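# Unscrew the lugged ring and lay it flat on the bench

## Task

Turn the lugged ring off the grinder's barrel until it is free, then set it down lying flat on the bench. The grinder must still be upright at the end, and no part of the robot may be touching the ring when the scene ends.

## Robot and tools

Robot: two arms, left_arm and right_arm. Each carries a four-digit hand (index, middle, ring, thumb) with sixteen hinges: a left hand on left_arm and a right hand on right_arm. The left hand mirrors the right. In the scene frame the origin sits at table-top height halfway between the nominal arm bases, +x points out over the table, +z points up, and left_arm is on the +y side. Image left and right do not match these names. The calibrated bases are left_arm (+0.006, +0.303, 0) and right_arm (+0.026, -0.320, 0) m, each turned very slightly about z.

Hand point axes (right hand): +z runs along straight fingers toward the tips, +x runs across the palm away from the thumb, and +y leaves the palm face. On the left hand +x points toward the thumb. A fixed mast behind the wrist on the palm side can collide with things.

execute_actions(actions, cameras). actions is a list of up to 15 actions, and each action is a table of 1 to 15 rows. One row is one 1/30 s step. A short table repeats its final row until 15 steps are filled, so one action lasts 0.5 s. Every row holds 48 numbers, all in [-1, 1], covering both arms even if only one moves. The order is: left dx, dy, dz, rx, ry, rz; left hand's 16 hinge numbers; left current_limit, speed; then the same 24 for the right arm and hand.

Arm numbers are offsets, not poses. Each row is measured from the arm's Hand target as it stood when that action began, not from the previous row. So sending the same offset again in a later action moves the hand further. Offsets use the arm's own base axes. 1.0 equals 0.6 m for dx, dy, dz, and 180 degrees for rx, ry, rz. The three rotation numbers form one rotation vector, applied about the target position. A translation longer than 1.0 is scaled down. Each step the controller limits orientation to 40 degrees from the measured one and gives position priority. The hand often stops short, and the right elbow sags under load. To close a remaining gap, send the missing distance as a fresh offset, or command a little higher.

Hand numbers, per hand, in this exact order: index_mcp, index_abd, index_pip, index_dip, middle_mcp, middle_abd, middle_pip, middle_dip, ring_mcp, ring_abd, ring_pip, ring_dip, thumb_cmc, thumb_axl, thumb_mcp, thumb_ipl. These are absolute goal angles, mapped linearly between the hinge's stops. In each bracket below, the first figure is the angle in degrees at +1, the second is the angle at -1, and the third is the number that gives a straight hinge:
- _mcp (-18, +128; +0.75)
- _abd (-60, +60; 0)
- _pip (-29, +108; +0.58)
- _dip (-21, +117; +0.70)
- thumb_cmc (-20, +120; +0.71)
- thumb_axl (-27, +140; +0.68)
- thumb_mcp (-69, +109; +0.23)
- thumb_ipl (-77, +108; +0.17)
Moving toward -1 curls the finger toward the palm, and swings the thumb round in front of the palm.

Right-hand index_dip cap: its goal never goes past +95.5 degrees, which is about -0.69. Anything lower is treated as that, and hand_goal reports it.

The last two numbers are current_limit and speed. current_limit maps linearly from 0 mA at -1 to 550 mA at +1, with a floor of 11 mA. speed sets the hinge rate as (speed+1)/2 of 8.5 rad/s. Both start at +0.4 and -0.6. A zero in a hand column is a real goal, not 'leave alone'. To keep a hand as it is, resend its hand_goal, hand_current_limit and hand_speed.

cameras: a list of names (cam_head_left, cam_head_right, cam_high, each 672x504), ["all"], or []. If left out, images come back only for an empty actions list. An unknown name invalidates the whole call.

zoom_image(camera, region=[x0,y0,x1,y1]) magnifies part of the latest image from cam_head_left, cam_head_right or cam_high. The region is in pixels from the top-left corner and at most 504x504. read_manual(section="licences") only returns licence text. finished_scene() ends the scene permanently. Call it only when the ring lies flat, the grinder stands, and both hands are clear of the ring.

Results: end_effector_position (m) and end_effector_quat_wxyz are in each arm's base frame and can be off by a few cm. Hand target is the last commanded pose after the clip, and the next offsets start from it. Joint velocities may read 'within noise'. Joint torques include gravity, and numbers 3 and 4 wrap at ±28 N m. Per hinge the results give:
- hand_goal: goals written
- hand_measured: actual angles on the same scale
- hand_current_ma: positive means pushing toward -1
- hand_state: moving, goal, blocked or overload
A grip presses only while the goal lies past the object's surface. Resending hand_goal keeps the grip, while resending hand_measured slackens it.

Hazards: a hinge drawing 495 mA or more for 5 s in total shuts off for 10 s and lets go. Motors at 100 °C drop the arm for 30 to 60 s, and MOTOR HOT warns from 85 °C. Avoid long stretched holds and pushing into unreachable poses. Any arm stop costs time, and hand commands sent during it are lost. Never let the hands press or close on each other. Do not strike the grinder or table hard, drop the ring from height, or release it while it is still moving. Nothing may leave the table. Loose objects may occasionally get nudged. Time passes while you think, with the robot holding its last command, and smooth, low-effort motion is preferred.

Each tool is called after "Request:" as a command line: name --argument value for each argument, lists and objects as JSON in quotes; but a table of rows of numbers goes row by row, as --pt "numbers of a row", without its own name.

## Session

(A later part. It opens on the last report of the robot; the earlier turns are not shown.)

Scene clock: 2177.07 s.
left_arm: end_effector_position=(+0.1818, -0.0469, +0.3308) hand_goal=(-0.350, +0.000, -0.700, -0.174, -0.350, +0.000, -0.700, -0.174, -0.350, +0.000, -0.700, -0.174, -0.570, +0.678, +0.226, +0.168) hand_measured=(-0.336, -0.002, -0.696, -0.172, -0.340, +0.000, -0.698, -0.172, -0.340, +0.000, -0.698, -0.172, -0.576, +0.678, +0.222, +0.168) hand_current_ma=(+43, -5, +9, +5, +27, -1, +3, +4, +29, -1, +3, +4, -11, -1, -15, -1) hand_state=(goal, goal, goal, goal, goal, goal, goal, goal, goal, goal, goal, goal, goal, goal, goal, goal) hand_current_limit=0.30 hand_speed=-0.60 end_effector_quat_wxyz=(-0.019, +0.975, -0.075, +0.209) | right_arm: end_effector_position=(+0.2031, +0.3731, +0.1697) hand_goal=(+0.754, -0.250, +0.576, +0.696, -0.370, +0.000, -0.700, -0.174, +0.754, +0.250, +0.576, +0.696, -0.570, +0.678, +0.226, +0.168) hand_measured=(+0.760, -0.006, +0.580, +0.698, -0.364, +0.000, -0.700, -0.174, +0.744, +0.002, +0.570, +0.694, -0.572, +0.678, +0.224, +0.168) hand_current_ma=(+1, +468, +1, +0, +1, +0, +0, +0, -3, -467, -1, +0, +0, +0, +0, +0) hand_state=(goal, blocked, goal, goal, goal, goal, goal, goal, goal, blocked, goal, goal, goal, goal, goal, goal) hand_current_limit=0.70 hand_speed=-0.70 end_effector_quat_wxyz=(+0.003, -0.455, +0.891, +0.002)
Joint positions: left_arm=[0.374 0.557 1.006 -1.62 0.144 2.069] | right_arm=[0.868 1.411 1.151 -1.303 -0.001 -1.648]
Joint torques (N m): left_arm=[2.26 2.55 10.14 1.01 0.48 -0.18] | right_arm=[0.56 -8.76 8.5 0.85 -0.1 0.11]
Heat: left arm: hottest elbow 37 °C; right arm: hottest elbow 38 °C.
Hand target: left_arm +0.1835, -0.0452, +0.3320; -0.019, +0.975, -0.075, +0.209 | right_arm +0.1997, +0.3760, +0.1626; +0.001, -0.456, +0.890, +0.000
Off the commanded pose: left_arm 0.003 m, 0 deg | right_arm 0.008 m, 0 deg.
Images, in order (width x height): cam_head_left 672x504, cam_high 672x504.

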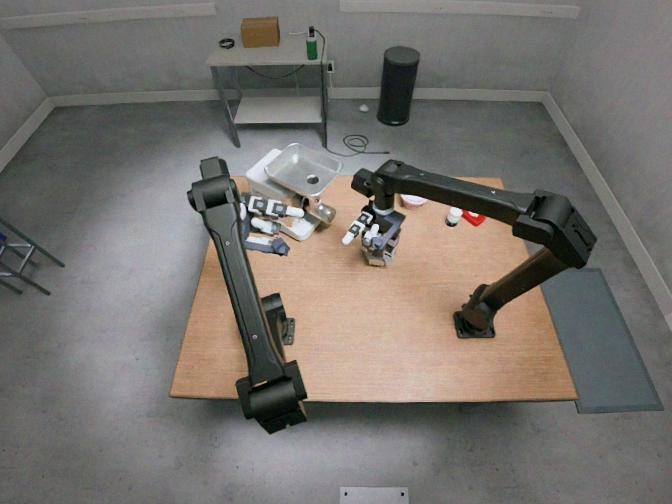

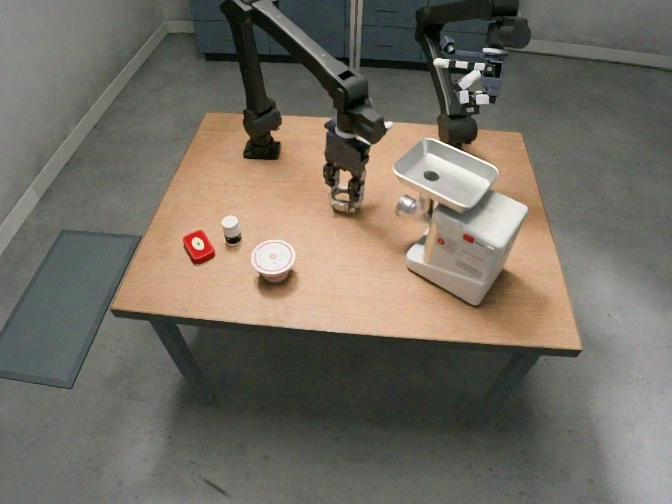

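Request:
execute_actions --actions '[[[0,0,0,0,0,0,-0.35,0,-0.7,-0.174,-0.35,0,-0.7,-0.174,-0.35,0,-0.7,-0.174,-0.571,0.678,0.226,0.168,0.3,-0.6,0,0,-0.02,0,0,0,0.754,-0.25,0.576,0.696,-0.37,0,-0.7,-0.174,0.754,0.25,0.576,0.696,-0.571,0.678,0.226,0.168,0.7,-0.7]],[[0,0,0,0,0,0,-0.35,0,-0.7,-0.174,-0.35,0,-0.7,-0.174,-0.35,0,-0.7,-0.174,-0.571,0.678,0.226,0.168,0.3,-0.6,0,0,-0.02,0,0,0,0.754,-0.25,0.576,0.696,-0.37,0,-0.7,-0.174,0.754,0.25,0.576,0.696,-0.571,0.678,0.226,0.168,0.7,-0.7]]]' --cameras '["cam_high","cam_head_left"]'

Request:
zoom_image --camera "cam_high" --region '[310, 160, 370, 220]'

Request:
zoom_image --camera "cam_head_left" --region '[350, 220, 410, 280]'

Scene clock: 2181.90 s.
left_arm: end_effector_position=(+0.1818, -0.0469, +0.3308) hand_goal=(-0.350, +0.000, -0.700, -0.174, -0.350, +0.000, -0.700, -0.174, -0.350, +0.000, -0.700, -0.174, -0.570, +0.678, +0.226, +0.168) hand_measured=(-0.336, -0.002, -0.696, -0.172, -0.340, +0.000, -0.698, -0.172, -0.340, +0.000, -0.698, -0.172, -0.576, +0.678, +0.222, +0.168) hand_current_ma=(+43, -5, +9, +5, +27, -1, +3, +4, +29, -1, +3, +4, -11, -1, -15, -1) hand_state=(goal, goal, goal, goal, goal, goal, goal, goal, goal, goal, goal, goal, goal, goal, goal, goal) hand_current_limit=0.30 hand_speed=-0.60 end_effector_quat_wxyz=(-0.019, +0.975, -0.075, +0.209) | right_arm: end_effector_position=(+0.2038, +0.3739, +0.1488) hand_goal=(+0.754, -0.250, +0.576, +0.696, -0.370, +0.000, -0.700, -0.174, +0.754, +0.250, +0.576, +0.696, -0.570, +0.678, +0.226, +0.168) hand_measured=(+0.760, -0.006, +0.580, +0.698, -0.364, +0.000, -0.700, -0.174, +0.744, +0.002, +0.570, +0.694, -0.572, +0.678, +0.224, +0.168) hand_current_ma=(+1, +468, +1, +0, +1, +0, +0, +0, -3, -467, -1, +0, +0, +0, +0, +0) hand_state=(goal, blocked, goal, goal, goal, goal, goal, goal, goal, blocked, goal, goal, goal, goal, goal, goal) hand_current_limit=0.70 hand_speed=-0.70 end_effector_quat_wxyz=(+0.007, -0.455, +0.891, +0.004)
Joint positions: left_arm=[0.374 0.557 1.006 -1.62 0.144 2.069] | right_arm=[0.868 1.425 1.108 -1.238 -0.001 -1.648]
Joint torques (N m): left_arm=[2.26 2.55 10.13 1.01 0.48 -0.18] | right_arm=[0.73 -8.94 8.13 0.75 -0.12 0.11]
Heat: left arm: hottest elbow 37 °C; right arm: hottest elbow 37 °C.
Hand target: left_arm +0.1835, -0.0452, +0.3320; -0.019, +0.975, -0.075, +0.209 | right_arm +0.1998, +0.3761, +0.1388; +0.001, -0.456, +0.890, +0.000
Off the commanded pose: left_arm 0.003 m, 0 deg | right_arm 0.011 m, 1 deg.
Images, in order (width x height): cam_head_left 672x504, cam_high 672x504.

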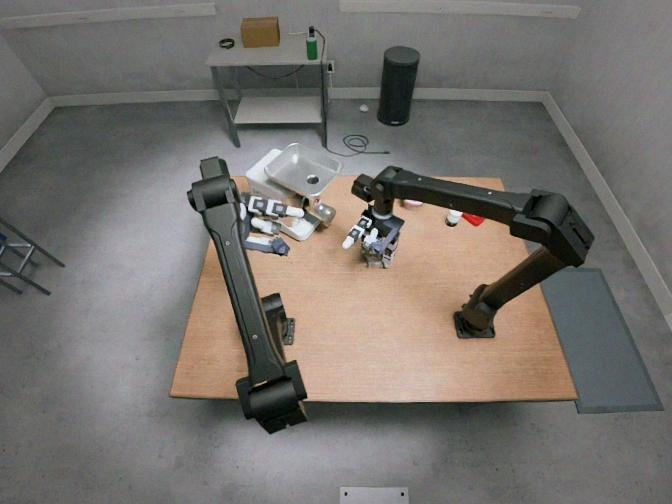

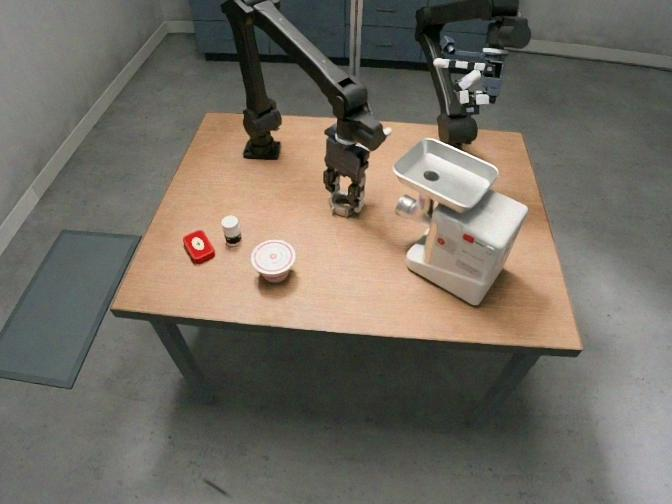

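Scaled by 8.400 from the camera's 672x504 image, which has a finer 960x720 frame.

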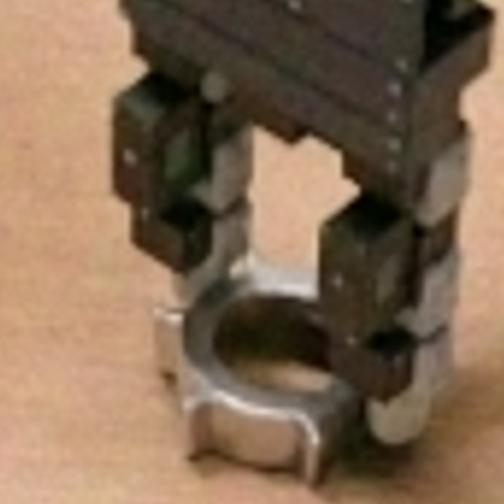

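Scaled by 8.400 from the camera's 672x504 image, which has a finer 960x720 frame.

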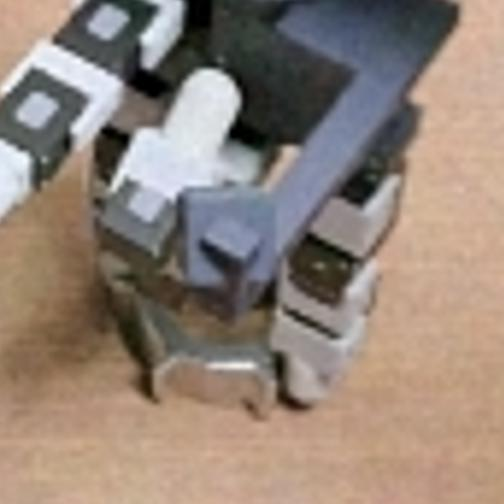

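Request:
execute_actions --actions '[[[0,0,0,0,0,0,-0.35,0,-0.7,-0.174,-0.35,0,-0.7,-0.174,-0.35,0,-0.7,-0.174,-0.571,0.678,0.226,0.168,0.3,-0.6,0,0,-0.012,-0.0046,0.0031,0,0.754,-0.25,0.576,0.696,-0.37,0,-0.7,-0.174,0.754,0.25,0.576,0.696,-0.571,0.678,0.226,0.168,0.7,-0.7]],[[0,0,0,0,0,0,-0.35,0,-0.7,-0.174,-0.35,0,-0.7,-0.174,-0.35,0,-0.7,-0.174,-0.571,0.678,0.226,0.168,0.3,-0.6,0,0,-0.008,0,0,0,0.754,-0.25,0.576,0.696,-0.37,0,-0.7,-0.174,0.754,0.25,0.576,0.696,-0.571,0.678,0.226,0.168,0.7,-0.7]]]' --cameras '["cam_high","cam_head_left"]'

Request:
zoom_image --camera "cam_high" --region '[310, 160, 370, 220]'

Request:
zoom_image --camera "cam_head_left" --region '[350, 220, 410, 280]'

Scene clock: 2188.10 s.
left_arm: end_effector_position=(+0.1818, -0.0469, +0.3308) hand_goal=(-0.350, +0.000, -0.700, -0.174, -0.350, +0.000, -0.700, -0.174, -0.350, +0.000, -0.700, -0.174, -0.570, +0.678, +0.226, +0.168) hand_measured=(-0.336, -0.002, -0.696, -0.172, -0.340, +0.000, -0.698, -0.172, -0.340, +0.000, -0.698, -0.172, -0.576, +0.678, +0.222, +0.168) hand_current_ma=(+43, -5, +9, +5, +27, -1, +3, +4, +29, -1, +3, +4, -11, -1, -15, -1) hand_state=(goal, goal, goal, goal, goal, goal, goal, goal, goal, goal, goal, goal, goal, goal, goal, goal) hand_current_limit=0.30 hand_speed=-0.60 end_effector_quat_wxyz=(-0.019, +0.975, -0.075, +0.209) | right_arm: end_effector_position=(+0.2049, +0.3754, +0.1481) hand_goal=(+0.754, -0.250, +0.576, +0.696, -0.370, +0.000, -0.700, -0.174, +0.754, +0.250, +0.576, +0.696, -0.570, +0.678, +0.226, +0.168) hand_measured=(+0.760, -0.006, +0.580, +0.698, -0.364, +0.000, -0.700, -0.174, +0.744, +0.002, +0.570, +0.694, -0.572, +0.678, +0.224, +0.168) hand_current_ma=(+1, +467, +1, +0, +1, +0, +0, +0, -3, -467, -1, +0, +0, +0, +0, +0) hand_state=(goal, blocked, goal, goal, goal, goal, goal, goal, goal, blocked, goal, goal, goal, goal, goal, goal) hand_current_limit=0.70 hand_speed=-0.70 end_effector_quat_wxyz=(+0.010, -0.455, +0.890, +0.004)
Joint positions: left_arm=[0.374 0.557 1.006 -1.62 0.144 2.069] | right_arm=[0.869 1.427 1.108 -1.23 0 -1.647]
Joint torques (N m): left_arm=[2.26 2.55 10.13 1.02 0.48 -0.18] | right_arm=[0.62 -7.47 7.41 0.99 -0.08 0.08]
Heat: left arm: hottest elbow 37 °C; right arm: hottest elbow 37 °C.
Hand target: left_arm +0.1835, -0.0452, +0.3320; -0.019, +0.975, -0.075, +0.209 | right_arm +0.1997, +0.3761, +0.1268; -0.006, -0.456, +0.890, -0.004
Off the commanded pose: left_arm 0.003 m, 0 deg | right_arm 0.022 m, 2 deg.
Images, in order (width x height): cam_head_left 672x504, cam_high 672x504.

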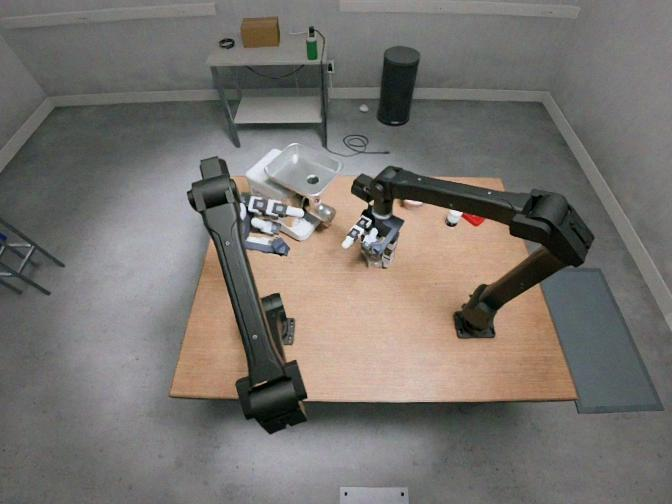

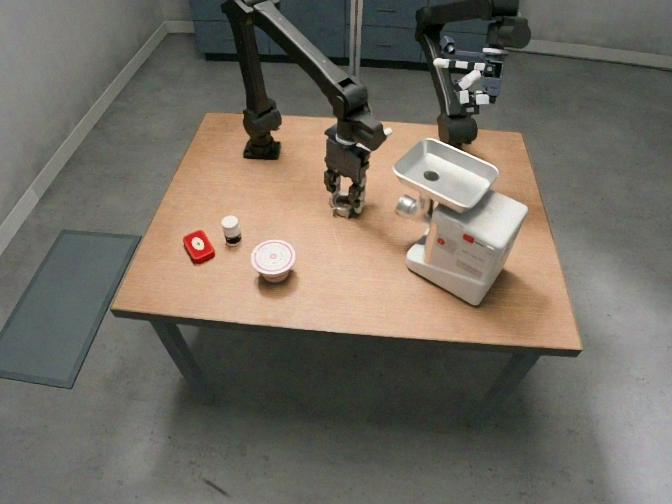

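Scaled by 8.400 from the camera's 672x504 image, which has a finer 960x720 frame.

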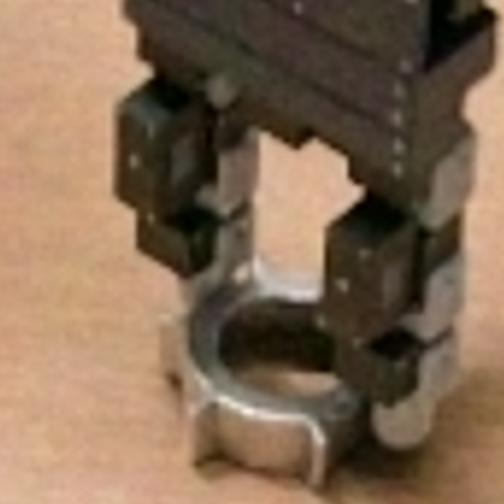

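Scaled by 8.400 from the camera's 672x504 image, which has a finer 960x720 frame.

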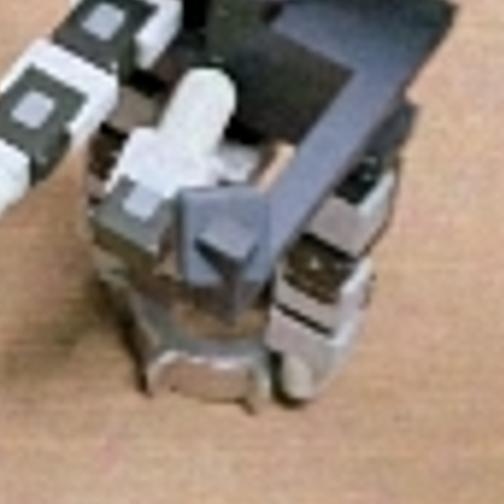

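Request:
execute_actions --actions '[[[0,0,0,0,0,0,-0.35,0,-0.7,-0.174,-0.35,0,-0.7,-0.174,-0.35,0,-0.7,-0.174,-0.571,0.678,0.226,0.168,0.3,-0.6,0,0,-0.01,0,0,0,0.754,-0.25,0.576,0.696,-0.37,0,-0.7,-0.174,0.754,0.25,0.576,0.696,-0.571,0.678,0.226,0.168,0.7,-0.7]]]' --cameras '["cam_high","cam_head_left","cam_head_right"]'

Request:
zoom_image --camera "cam_high" --region '[310, 160, 370, 220]'

Request:
zoom_image --camera "cam_head_right" --region '[330, 220, 410, 280]'

Scene clock: 2197.90 s.
left_arm: end_effector_position=(+0.1818, -0.0469, +0.3308) hand_goal=(-0.350, +0.000, -0.700, -0.174, -0.350, +0.000, -0.700, -0.174, -0.350, +0.000, -0.700, -0.174, -0.570, +0.678, +0.226, +0.168) hand_measured=(-0.336, -0.002, -0.696, -0.172, -0.340, +0.000, -0.698, -0.172, -0.340, +0.000, -0.698, -0.172, -0.576, +0.678, +0.222, +0.168) hand_current_ma=(+43, -5, +9, +5, +27, -1, +3, +4, +29, -1, +3, +4, -11, -1, -15, -1) hand_state=(goal, goal, goal, goal, goal, goal, goal, goal, goal, goal, goal, goal, goal, goal, goal, goal) hand_current_limit=0.30 hand_speed=-0.60 end_effector_quat_wxyz=(-0.019, +0.975, -0.075, +0.209) | right_arm: end_effector_position=(+0.2053, +0.3758, +0.1453) hand_goal=(+0.754, -0.250, +0.576, +0.696, -0.370, +0.000, -0.700, -0.174, +0.754, +0.250, +0.576, +0.696, -0.570, +0.678, +0.226, +0.168) hand_measured=(+0.760, -0.006, +0.580, +0.698, -0.364, +0.000, -0.700, -0.174, +0.744, +0.002, +0.570, +0.694, -0.572, +0.678, +0.224, +0.168) hand_current_ma=(+1, +467, +1, +0, +1, +0, +0, +0, -3, -467, -1, +0, +0, +0, +0, +0) hand_state=(goal, blocked, goal, goal, goal, goal, goal, goal, goal, blocked, goal, goal, goal, goal, goal, goal) hand_current_limit=0.70 hand_speed=-0.70 end_effector_quat_wxyz=(+0.012, -0.455, +0.890, +0.005)
Joint positions: left_arm=[0.374 0.557 1.006 -1.62 0.144 2.069] | right_arm=[0.869 1.428 1.101 -1.217 0 -1.647]
Joint torques (N m): left_arm=[2.26 2.55 10.13 1.01 0.48 -0.18] | right_arm=[0.03 -6.65 7.24 1.13 -0.1 0.08]
Heat: left arm: hottest elbow 37 °C; right arm: hottest elbow 37 °C.
Hand target: left_arm +0.1835, -0.0452, +0.3320; -0.019, +0.975, -0.075, +0.209 | right_arm +0.1997, +0.3761, +0.1207; -0.006, -0.456, +0.890, -0.004
Off the commanded pose: left_arm 0.003 m, 0 deg | right_arm 0.025 m, 2 deg.

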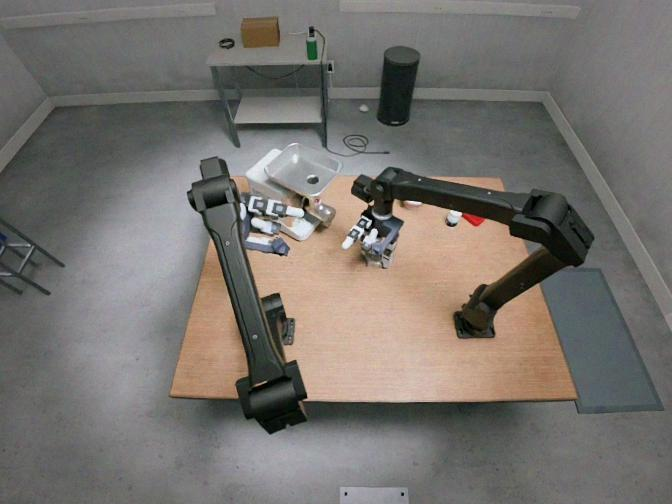

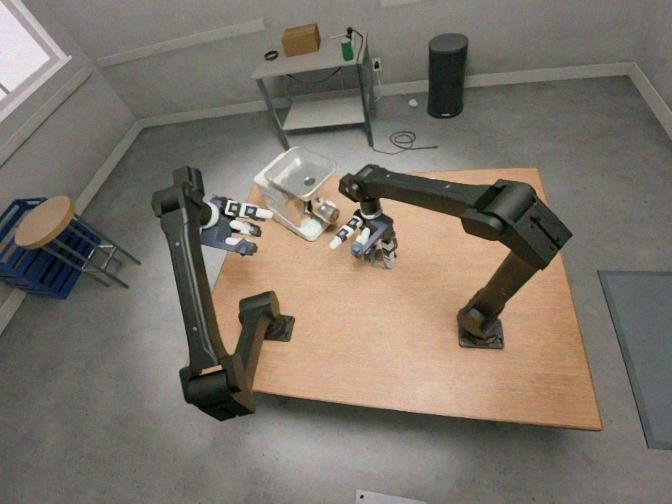

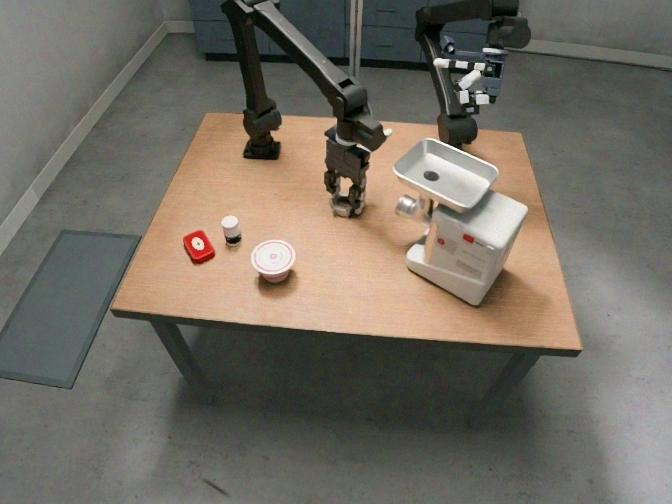

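Scaled by 8.400 from the camera's 672x504 image, which has a finer 960x720 frame.

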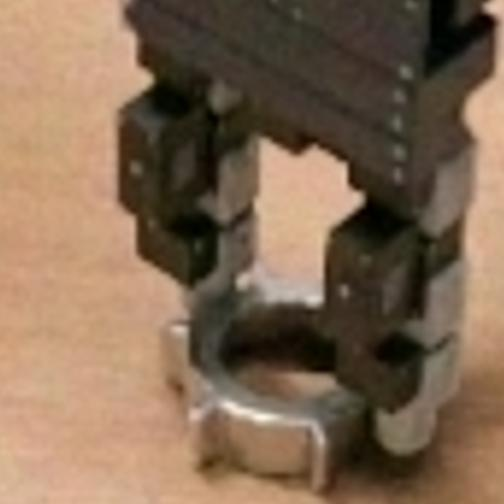

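Scaled by 6.300 from the camera's 672x504 image, which has a finer 960x720 frame.

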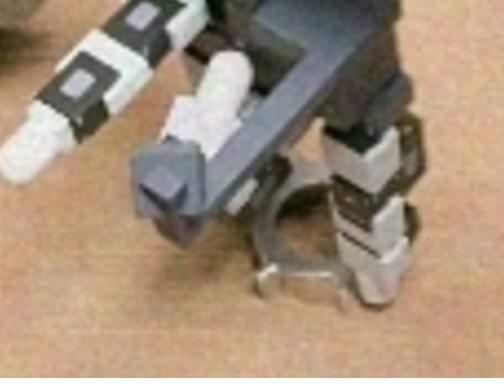

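Request:
execute_actions --actions '[[[0,0,0,0,0,0,-0.35,0,-0.7,-0.174,-0.35,0,-0.7,-0.174,-0.35,0,-0.7,-0.174,-0.571,0.678,0.226,0.168,0.3,-0.6,0,0,-0.01,0,0,0,0.754,-0.25,0.576,0.696,-0.37,0,-0.7,-0.174,0.754,0.25,0.576,0.696,-0.571,0.678,0.226,0.168,0.7,-0.7]]]' --cameras '["cam_high","cam_head_right"]'

Request:
zoom_image --camera "cam_high" --region '[310, 160, 370, 220]'

Request:
zoom_image --camera "cam_head_right" --region '[330, 220, 410, 280]'

Scene clock: 2212.90 s.
left_arm: end_effector_position=(+0.1818, -0.0469, +0.3308) hand_goal=(-0.350, +0.000, -0.700, -0.174, -0.350, +0.000, -0.700, -0.174, -0.350, +0.000, -0.700, -0.174, -0.570, +0.678, +0.226, +0.168) hand_measured=(-0.336, -0.002, -0.696, -0.172, -0.340, +0.000, -0.698, -0.172, -0.340, +0.000, -0.698, -0.172, -0.576, +0.678, +0.222, +0.168) hand_current_ma=(+43, -5, +9, +5, +27, -1, +3, +4, +29, -1, +3, +4, -11, -1, -15, -1) hand_state=(goal, goal, goal, goal, goal, goal, goal, goal, goal, goal, goal, goal, goal, goal, goal, goal) hand_current_limit=0.30 hand_speed=-0.60 end_effector_quat_wxyz=(-0.019, +0.975, -0.075, +0.209) | right_arm: end_effector_position=(+0.2057, +0.3763, +0.1439) hand_goal=(+0.754, -0.250, +0.576, +0.696, -0.370, +0.000, -0.700, -0.174, +0.754, +0.250, +0.576, +0.696, -0.570, +0.678, +0.226, +0.168) hand_measured=(+0.760, -0.006, +0.580, +0.698, -0.364, +0.000, -0.700, -0.174, +0.744, +0.002, +0.570, +0.694, -0.572, +0.678, +0.224, +0.168) hand_current_ma=(+1, +468, +1, +0, +1, +0, +0, +0, -3, -467, -1, +0, +0, +0, +0, +0) hand_state=(goal, blocked, goal, goal, goal, goal, goal, goal, goal, blocked, goal, goal, goal, goal, goal, goal) hand_current_limit=0.70 hand_speed=-0.70 end_effector_quat_wxyz=(+0.014, -0.455, +0.890, +0.006)
Joint positions: left_arm=[0.374 0.557 1.006 -1.62 0.144 2.069] | right_arm=[0.869 1.428 1.097 -1.209 0 -1.647]
Joint torques (N m): left_arm=[2.26 2.55 10.13 1.02 0.48 -0.17] | right_arm=[0.56 -6.65 6.46 1.22 -0.08 0.1]
Heat: left arm: hottest elbow 37 °C; right arm: hottest elbow 36 °C.
Hand target: left_arm +0.1835, -0.0452, +0.3320; -0.019, +0.975, -0.075, +0.209 | right_arm +0.1997, +0.3761, +0.1147; -0.006, -0.456, +0.890, -0.004
Off the commanded pose: left_arm 0.003 m, 0 deg | right_arm 0.030 m, 3 deg.
Images, in order (width x height): cam_head_right 672x504, cam_high 672x504.

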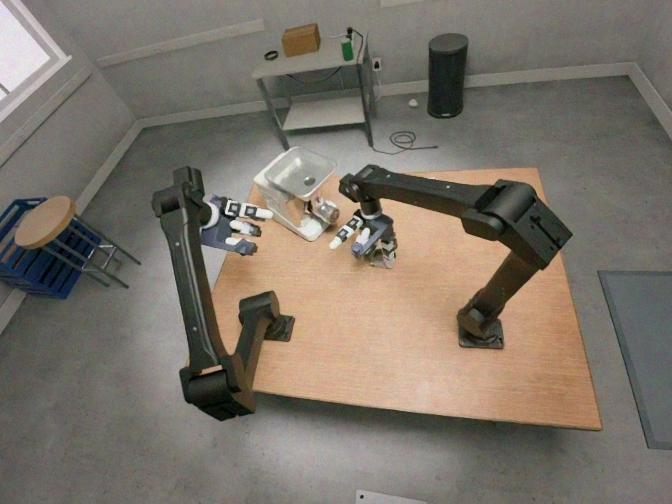

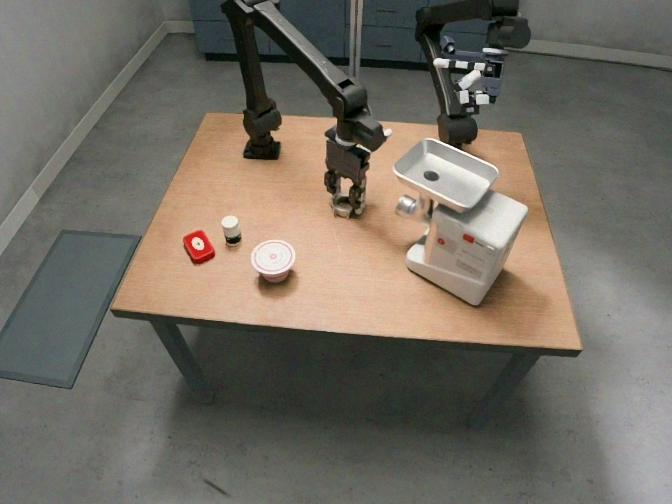

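Scaled by 8.400 from the camera's 672x504 image, which has a finer 960x720 frame.

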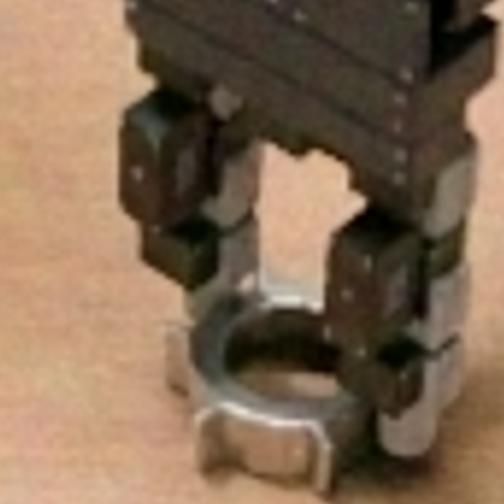

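Scaled by 6.300 from the camera's 672x504 image, which has a finer 960x720 frame.

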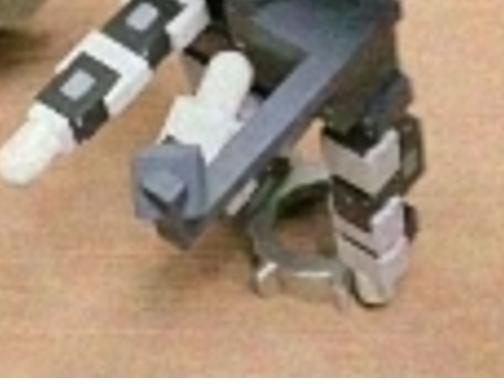

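Request:
zoom_image --camera "cam_high" --region '[325, 190, 365, 225]'

Request:
zoom_image --camera "cam_head_right" --region '[355, 240, 410, 285]'

Scaled by 12.600 from the camera's 672x504 image, which has a finer 960x720 frame.

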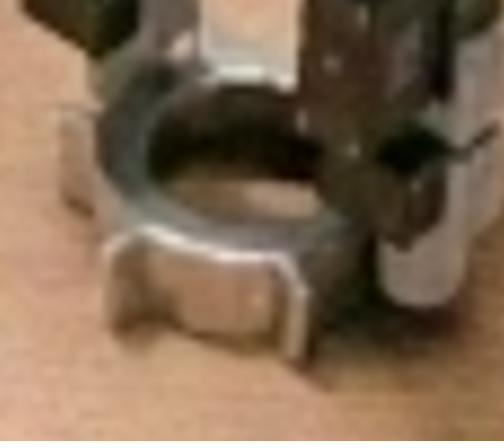

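Scaled by 9.164 from the camera's 672x504 image, which has a finer 960x720 frame.

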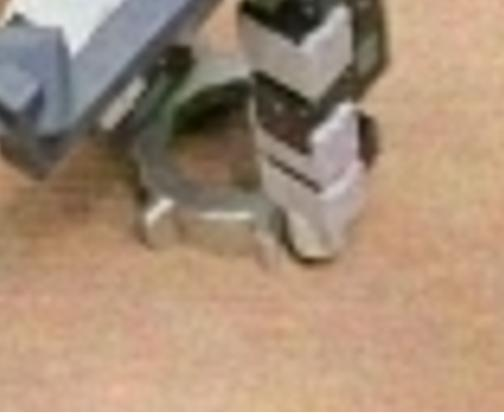

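Request:
execute_actions --actions '[[[0,0,0,0,0,0,-0.35,0,-0.7,-0.174,-0.35,0,-0.7,-0.174,-0.35,0,-0.7,-0.174,-0.571,0.678,0.226,0.168,0.3,-0.6,0.009,0,0.028,0,0,0,0.754,-0.25,0.576,0.696,-0.37,0,-0.7,-0.174,0.754,0.25,0.576,0.696,-0.571,0.678,0.226,0.168,0.4,-0.9]],[[0,0,0,0,0,0,-0.35,0,-0.7,-0.174,-0.35,0,-0.7,-0.174,-0.35,0,-0.7,-0.174,-0.571,0.678,0.226,0.168,0.3,-0.6,0,0,0,0,0,0,0.754,-0.1,0.576,0.696,-0.37,0,-0.7,-0.174,0.754,0.1,0.576,0.696,-0.571,0.678,0.226,0.168,0.1,-0.9]]]' --cameras '["cam_high"]'

Request:
zoom_image --camera "cam_high" --region '[325, 190, 365, 225]'

Scene clock: 2224.20 s.
left_arm: end_effector_position=(+0.1818, -0.0469, +0.3308) hand_goal=(-0.350, +0.000, -0.700, -0.174, -0.350, +0.000, -0.700, -0.174, -0.350, +0.000, -0.700, -0.174, -0.570, +0.678, +0.226, +0.168) hand_measured=(-0.336, -0.002, -0.696, -0.172, -0.340, +0.000, -0.698, -0.172, -0.340, +0.000, -0.698, -0.172, -0.576, +0.678, +0.222, +0.168) hand_current_ma=(+43, -5, +9, +5, +27, -1, +3, +4, +29, -1, +3, +4, -11, -1, -15, -1) hand_state=(goal, goal, goal, goal, goal, goal, goal, goal, goal, goal, goal, goal, goal, goal, goal, goal) hand_current_limit=0.30 hand_speed=-0.60 end_effector_quat_wxyz=(-0.019, +0.975, -0.075, +0.209) | right_arm: end_effector_position=(+0.2050, +0.3755, +0.1438) hand_goal=(+0.754, -0.100, +0.576, +0.696, -0.370, +0.000, -0.700, -0.174, +0.754, +0.100, +0.576, +0.696, -0.570, +0.678, +0.226, +0.168) hand_measured=(+0.760, +0.000, +0.580, +0.698, -0.364, +0.000, -0.700, -0.174, +0.744, -0.002, +0.570, +0.694, -0.572, +0.678, +0.224, +0.168) hand_current_ma=(+1, +132, +1, +0, +1, +0, +0, +0, -3, -137, -1, +0, +0, +0, +0, +0) hand_state=(goal, blocked, goal, goal, goal, goal, goal, goal, goal, blocked, goal, goal, goal, goal, goal, goal) hand_current_limit=0.10 hand_speed=-0.90 end_effector_quat_wxyz=(+0.012, -0.455, +0.890, +0.005)
Joint positions: left_arm=[0.374 0.557 1.006 -1.62 0.144 2.069] | right_arm=[0.869 1.428 1.097 -1.213 0 -1.647]
Joint torques (N m): left_arm=[2.26 2.55 10.13 1.02 0.48 -0.18] | right_arm=[-0.26 -7.12 9.76 -0.18 -0.13 0.04]
Heat: left arm: hottest elbow 37 °C; right arm: hottest elbow 36 °C.
Hand target: left_arm +0.1835, -0.0452, +0.3320; -0.019, +0.975, -0.075, +0.209 | right_arm +0.2051, +0.3760, +0.1315; -0.006, -0.456, +0.890, -0.004
Off the commanded pose: left_arm 0.003 m, 0 deg | right_arm 0.012 m, 2 deg.
Images, in order (width x height): cam_high 672x504.

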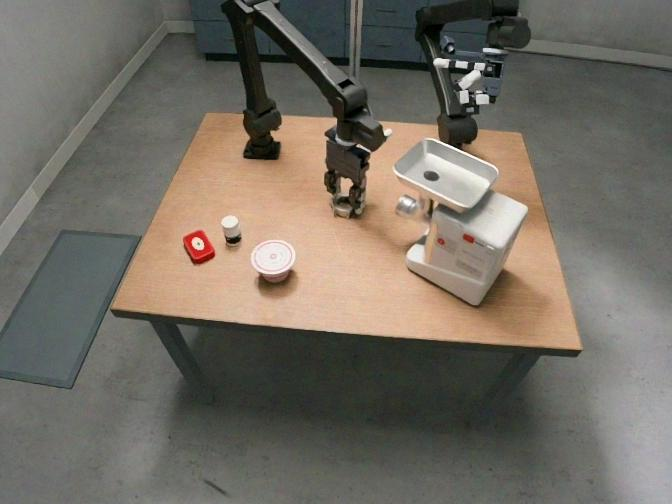

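Scaled by 12.600 from the camera's 672x504 image, which has a finer 960x720 frame.

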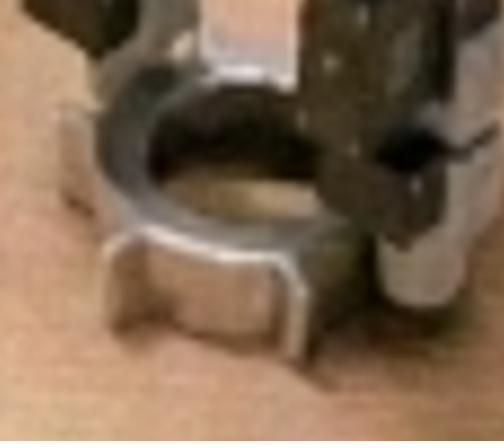

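Request:
execute_actions --actions '[[[0,0,0,0,0,0,-0.35,0,-0.7,-0.174,-0.35,0,-0.7,-0.174,-0.35,0,-0.7,-0.174,-0.571,0.678,0.226,0.168,0.3,-0.6,0,0,0,0,0,0,0.754,0.0,0.576,0.696,-0.37,0,-0.7,-0.174,0.754,0.0,0.576,0.696,-0.571,0.678,0.226,0.168,0.1,-0.9]],[[0,0,0,0,0,0,-0.35,0,-0.7,-0.174,-0.35,0,-0.7,-0.174,-0.35,0,-0.7,-0.174,-0.571,0.678,0.226,0.168,0.3,-0.6,0,0,0,0,0,0,0.754,0.04,0.576,0.696,-0.37,0,-0.7,-0.174,0.754,-0.04,0.576,0.696,-0.571,0.678,0.226,0.168,0.1,-0.95]]]' --cameras '["cam_high","cam_head_right"]'

Request:
zoom_image --camera "cam_high" --region '[325, 190, 365, 225]'

Request:
zoom_image --camera "cam_head_right" --region '[355, 240, 410, 285]'

Scene clock: 2228.17 s.
left_arm: end_effector_position=(+0.1818, -0.0469, +0.3308) hand_goal=(-0.350, +0.000, -0.700, -0.174, -0.350, +0.000, -0.700, -0.174, -0.350, +0.000, -0.700, -0.174, -0.570, +0.678, +0.226, +0.168) hand_measured=(-0.336, -0.002, -0.696, -0.172, -0.340, +0.000, -0.698, -0.172, -0.340, +0.000, -0.698, -0.172, -0.576, +0.678, +0.222, +0.168) hand_current_ma=(+43, -5, +9, +5, +27, -1, +3, +4, +29, -1, +3, +4, -11, -1, -15, -1) hand_state=(goal, goal, goal, goal, goal, goal, goal, goal, goal, goal, goal, goal, goal, goal, goal, goal) hand_current_limit=0.30 hand_speed=-0.60 end_effector_quat_wxyz=(-0.019, +0.975, -0.075, +0.209) | right_arm: end_effector_position=(+0.2050, +0.3755, +0.1389) hand_goal=(+0.754, +0.040, +0.576, +0.696, -0.370, +0.000, -0.700, -0.174, +0.754, -0.040, +0.576, +0.696, -0.570, +0.678, +0.226, +0.168) hand_measured=(+0.756, +0.030, +0.580, +0.698, -0.364, +0.000, -0.700, -0.174, +0.750, -0.036, +0.572, +0.694, -0.572, +0.678, +0.224, +0.168) hand_current_ma=(+0, -2, +0, +0, +1, +0, +0, +0, -1, +0, +0, +0, +0, +0, +0, +0) hand_state=(goal, goal, goal, goal, goal, goal, goal, goal, goal, goal, goal, goal, goal, goal, goal, goal) hand_current_limit=0.10 hand_speed=-0.95 end_effector_quat_wxyz=(+0.006, -0.455, +0.890, +0.003)
Joint positions: left_arm=[0.374 0.557 1.006 -1.62 0.144 2.069] | right_arm=[0.869 1.44 1.097 -1.213 0 -1.647]
Joint torques (N m): left_arm=[2.26 2.61 10.14 1.02 0.48 -0.18] | right_arm=[-0.32 -7.71 9.83 0.1 -0.13 0.02]
Heat: left arm: hottest elbow 37 °C; right arm: hottest elbow 36 °C.
Hand target: left_arm +0.1835, -0.0452, +0.3320; -0.019, +0.975, -0.075, +0.209 | right_arm +0.2051, +0.3761, +0.1315; -0.006, -0.456, +0.890, -0.004
Off the commanded pose: left_arm 0.003 m, 0 deg | right_arm 0.007 m, 2 deg.
Images, in order (width x height): cam_head_right 672x504, cam_high 672x504.

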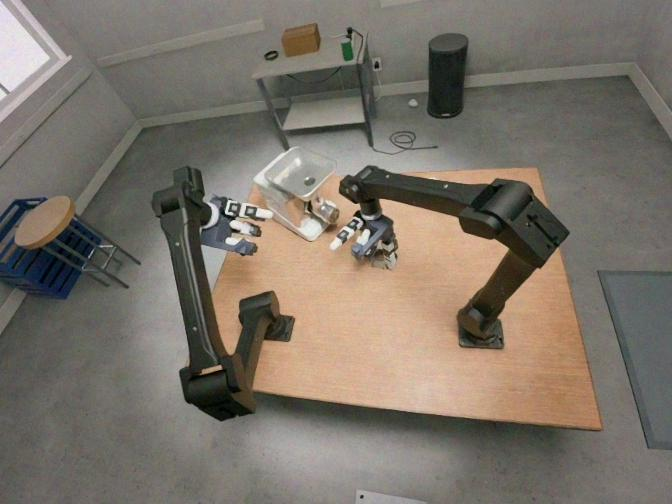

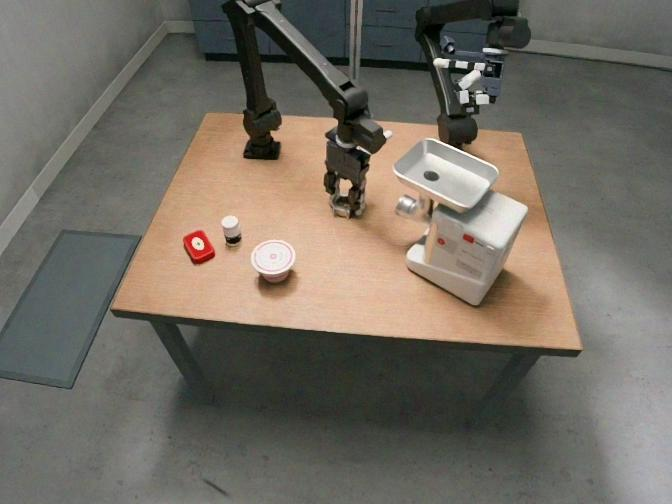

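Scaled by 12.600 from the camera's 672x504 image, which has a finer 960x720 frame.

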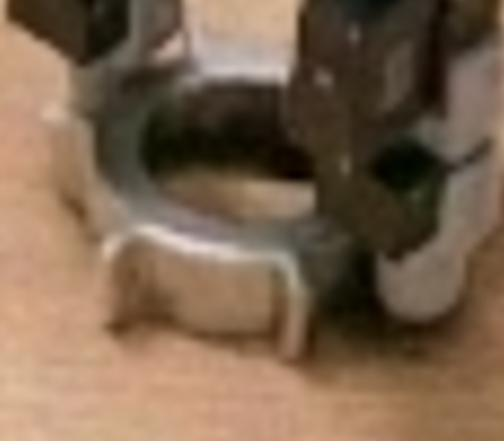

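Scaled by 9.164 from the camera's 672x504 image, which has a finer 960x720 frame.

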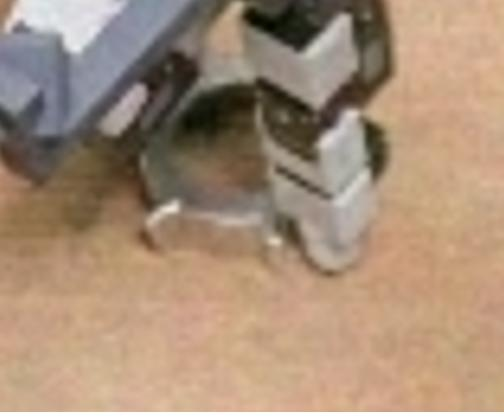

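Request:
execute_actions --actions '[[[0,0,0,0,0,0,-0.35,0,-0.7,-0.174,-0.35,0,-0.7,-0.174,-0.35,0,-0.7,-0.174,-0.571,0.678,0.226,0.168,0.3,-0.6,0,0,0.01,0,0,0,0.754,0.15,0.576,0.696,-0.37,0,-0.7,-0.174,0.754,-0.15,0.576,0.696,-0.571,0.678,0.226,0.168,0.2,-0.9]],[[0,0,0,0,0,0,-0.35,0,-0.7,-0.174,-0.35,0,-0.7,-0.174,-0.35,0,-0.7,-0.174,-0.571,0.678,0.226,0.168,0.3,-0.6,0,0,0.01,0,0,0,0.754,0.22,0.576,0.696,-0.37,0,-0.7,-0.174,0.754,-0.22,0.576,0.696,-0.571,0.678,0.226,0.168,0.3,-0.85]],[[0,0,0,0,0,0,-0.35,0,-0.7,-0.174,-0.35,0,-0.7,-0.174,-0.35,0,-0.7,-0.174,-0.571,0.678,0.226,0.168,0.3,-0.6,0,0,0.025,0,0,0,0.754,0.22,0.576,0.696,-0.37,0,-0.7,-0.174,0.754,-0.22,0.576,0.696,-0.571,0.678,0.226,0.168,0.3,-0.85]],[[0,0,0,0,0,0,-0.35,0,-0.7,-0.174,-0.35,0,-0.7,-0.174,-0.35,0,-0.7,-0.174,-0.571,0.678,0.226,0.168,0.3,-0.6,0,0,0.03,0,0,0,0.754,0.22,0.576,0.696,-0.37,0,-0.7,-0.174,0.754,-0.22,0.576,0.696,-0.571,0.678,0.226,0.168,0.3,-0.85]]]' --cameras '["cam_high","cam_head_right"]'

Request:
zoom_image --camera "cam_high" --region '[315, 170, 375, 230]'

Request:
zoom_image --camera "cam_head_right" --region '[340, 225, 415, 285]'

Scene clock: 2234.57 s.
left_arm: end_effector_position=(+0.1818, -0.0469, +0.3308) hand_goal=(-0.350, +0.000, -0.700, -0.174, -0.350, +0.000, -0.700, -0.174, -0.350, +0.000, -0.700, -0.174, -0.570, +0.678, +0.226, +0.168) hand_measured=(-0.336, -0.002, -0.696, -0.172, -0.340, +0.000, -0.698, -0.172, -0.340, +0.000, -0.698, -0.172, -0.576, +0.678, +0.222, +0.168) hand_current_ma=(+43, -5, +9, +5, +27, -1, +3, +4, +29, -1, +3, +4, -11, -1, -15, -1) hand_state=(goal, goal, goal, goal, goal, goal, goal, goal, goal, goal, goal, goal, goal, goal, goal, goal) hand_current_limit=0.30 hand_speed=-0.60 end_effector_quat_wxyz=(-0.019, +0.975, -0.075, +0.209) | right_arm: end_effector_position=(+0.1944, +0.3624, +0.1526) hand_goal=(+0.754, +0.220, +0.576, +0.696, -0.370, +0.000, -0.700, -0.174, +0.754, -0.220, +0.576, +0.696, -0.570, +0.678, +0.226, +0.168) hand_measured=(+0.754, +0.222, +0.578, +0.698, -0.364, +0.000, -0.700, -0.174, +0.750, -0.214, +0.572, +0.694, -0.572, +0.678, +0.224, +0.168) hand_current_ma=(+0, +0, +0, +0, +1, +0, +0, +0, -1, +1, +0, +0, +0, +0, +0, +0) hand_state=(goal, goal, goal, goal, goal, goal, goal, goal, goal, goal, goal, goal, goal, goal, goal, goal) hand_current_limit=0.30 hand_speed=-0.85 end_effector_quat_wxyz=(-0.032, -0.455, +0.890, -0.014)
Joint positions: left_arm=[0.374 0.557 1.006 -1.62 0.144 2.069] | right_arm=[0.869 1.437 1.134 -1.337 0.002 -1.647]
Joint torques (N m): left_arm=[2.26 2.55 10.13 1.02 0.48 -0.18] | right_arm=[0.03 -10.58 13.42 -0.1 -0.17 -0.01]
Heat: left arm: hottest elbow 37 °C; right arm: hottest elbow 37 °C.
Hand target: left_arm +0.1835, -0.0452, +0.3320; -0.019, +0.975, -0.075, +0.209 | right_arm +0.2051, +0.3761, +0.1765; -0.006, -0.456, +0.890, -0.004
Off the commanded pose: left_arm 0.003 m, 0 deg | right_arm 0.030 m, 3 deg.
Images, in order (width x height): cam_head_right 672x504, cam_high 672x504.

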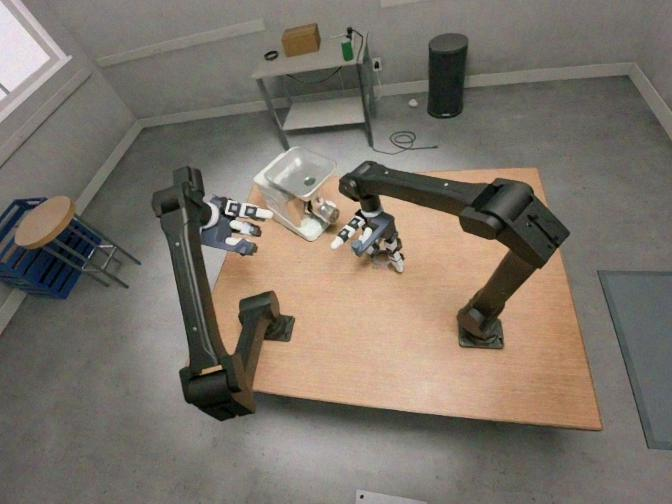

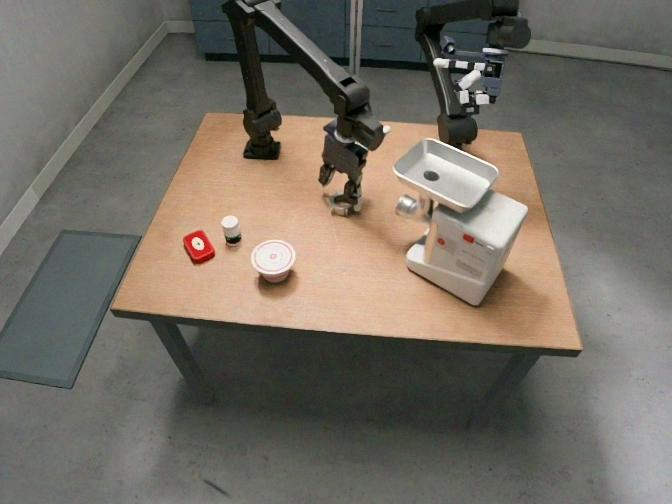

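Scaled by 8.400 from the camera's 672x504 image, which has a finer 960x720 frame.

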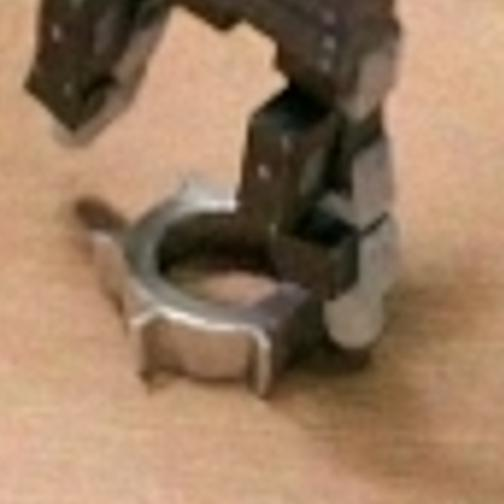

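Scaled by 6.720 from the camera's 672x504 image, which has a finer 960x720 frame.

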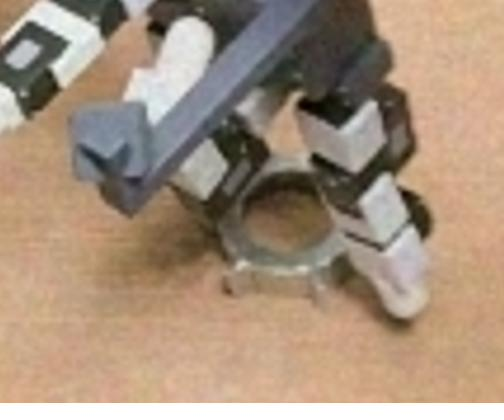

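Request:
execute_actions --actions '[[[0,0,0,0,0,0,-0.35,0,-0.7,-0.174,-0.35,0,-0.7,-0.174,-0.35,0,-0.7,-0.174,-0.571,0.678,0.226,0.168,0.3,-0.6,0.014,0.0207,0.02,0.0138,-0.0093,0,0.754,0.3,0.576,0.696,-0.37,0,-0.7,-0.174,0.754,-0.3,0.576,0.696,-0.571,0.678,0.226,0.168,0.3,-0.7]],[[0,0,0,0,0,0,-0.35,0,-0.7,-0.174,-0.35,0,-0.7,-0.174,-0.35,0,-0.7,-0.174,-0.571,0.678,0.226,0.168,0.3,-0.6,0.005,0.007,0.015,0,0,0,0.754,0.3,0.576,0.696,-0.37,0,-0.7,-0.174,0.754,-0.3,0.576,0.696,-0.571,0.678,0.226,0.168,0.3,-0.7]]]' --cameras '["cam_high","cam_head_right"]'

Request:
zoom_image --camera "cam_high" --region '[315, 170, 375, 230]'

Request:
zoom_image --camera "cam_head_right" --region '[340, 225, 415, 285]'

Scene clock: 2242.10 s.
left_arm: end_effector_position=(+0.1818, -0.0469, +0.3308) hand_goal=(-0.350, +0.000, -0.700, -0.174, -0.350, +0.000, -0.700, -0.174, -0.350, +0.000, -0.700, -0.174, -0.570, +0.678, +0.226, +0.168) hand_measured=(-0.336, -0.002, -0.696, -0.172, -0.340, +0.000, -0.698, -0.172, -0.340, +0.000, -0.698, -0.172, -0.576, +0.678, +0.222, +0.168) hand_current_ma=(+43, -5, +9, +5, +27, -1, +3, +4, +29, -1, +3, +4, -11, -1, -15, -1) hand_state=(goal, goal, goal, goal, goal, goal, goal, goal, goal, goal, goal, goal, goal, goal, goal, goal) hand_current_limit=0.30 hand_speed=-0.60 end_effector_quat_wxyz=(-0.019, +0.975, -0.075, +0.209) | right_arm: end_effector_position=(+0.2078, +0.3786, +0.1755) hand_goal=(+0.754, +0.300, +0.576, +0.696, -0.370, +0.000, -0.700, -0.174, +0.754, -0.300, +0.576, +0.696, -0.570, +0.678, +0.226, +0.168) hand_measured=(+0.754, +0.296, +0.578, +0.698, -0.364, +0.000, -0.700, -0.174, +0.750, -0.294, +0.572, +0.694, -0.572, +0.678, +0.224, +0.168) hand_current_ma=(+0, +0, +0, +0, +1, +0, +0, +0, -1, +1, +0, +0, +0, +0, +0, +0) hand_state=(goal, goal, goal, goal, goal, goal, goal, goal, goal, goal, goal, goal, goal, goal, goal, goal) hand_current_limit=0.30 hand_speed=-0.70 end_effector_quat_wxyz=(-0.004, -0.455, +0.890, -0.002)
Joint positions: left_arm=[0.374 0.557 1.006 -1.62 0.144 2.069] | right_arm=[0.869 1.437 1.195 -1.338 0 -1.647]
Joint torques (N m): left_arm=[2.26 2.55 10.11 1.01 0.48 -0.18] | right_arm=[0.09 -10.29 13.64 -0.1 -0.34 0.03]
Heat: left arm: hottest elbow 37 °C; right arm: hottest elbow 37 °C.
Hand target: left_arm +0.1835, -0.0452, +0.3320; -0.019, +0.975, -0.075, +0.209 | right_arm +0.2165, +0.3928, +0.1975; +0.017, -0.456, +0.890, +0.008
Off the commanded pose: left_arm 0.003 m, 0 deg | right_arm 0.028 m, 3 deg.
Images, in order (width x height): cam_head_right 672x504, cam_high 672x504.

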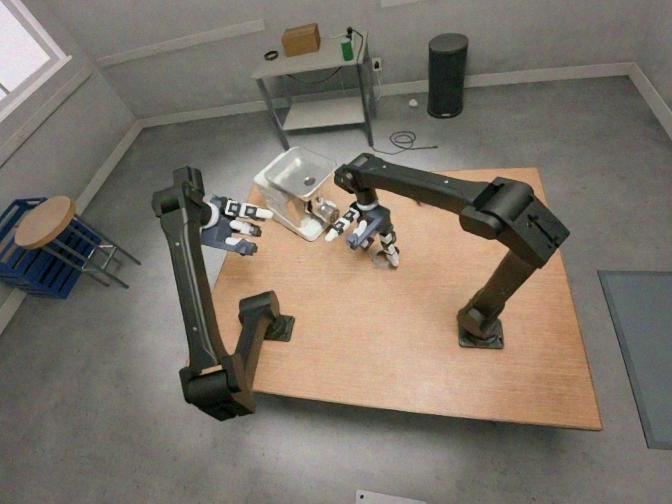

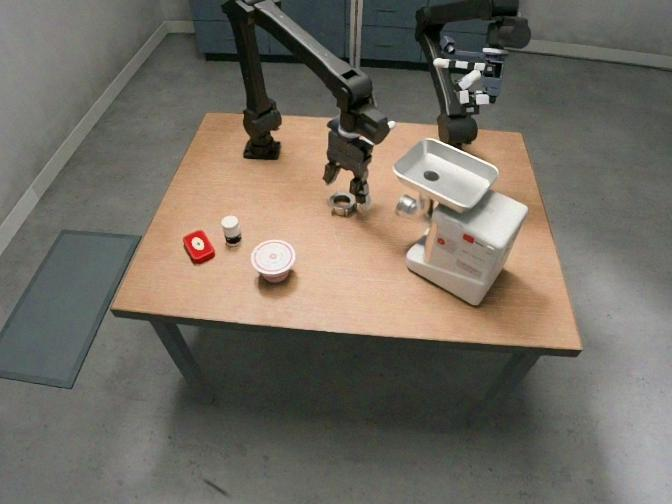

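Scaled by 8.400 from the camera's 672x504 image, which has a finer 960x720 frame.

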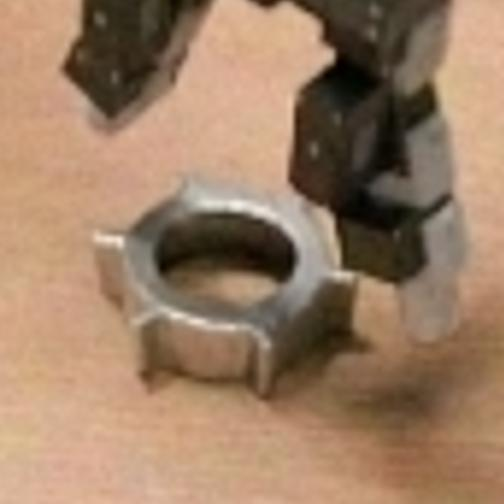

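Scaled by 6.720 from the camera's 672x504 image, which has a finer 960x720 frame.

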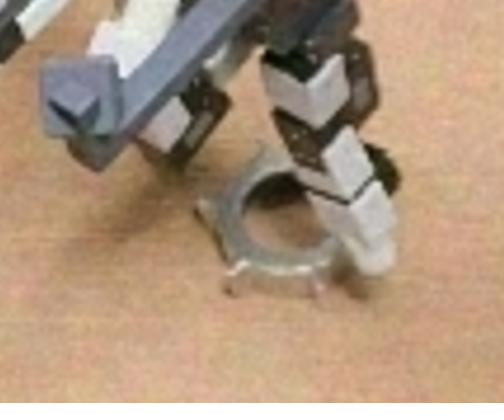

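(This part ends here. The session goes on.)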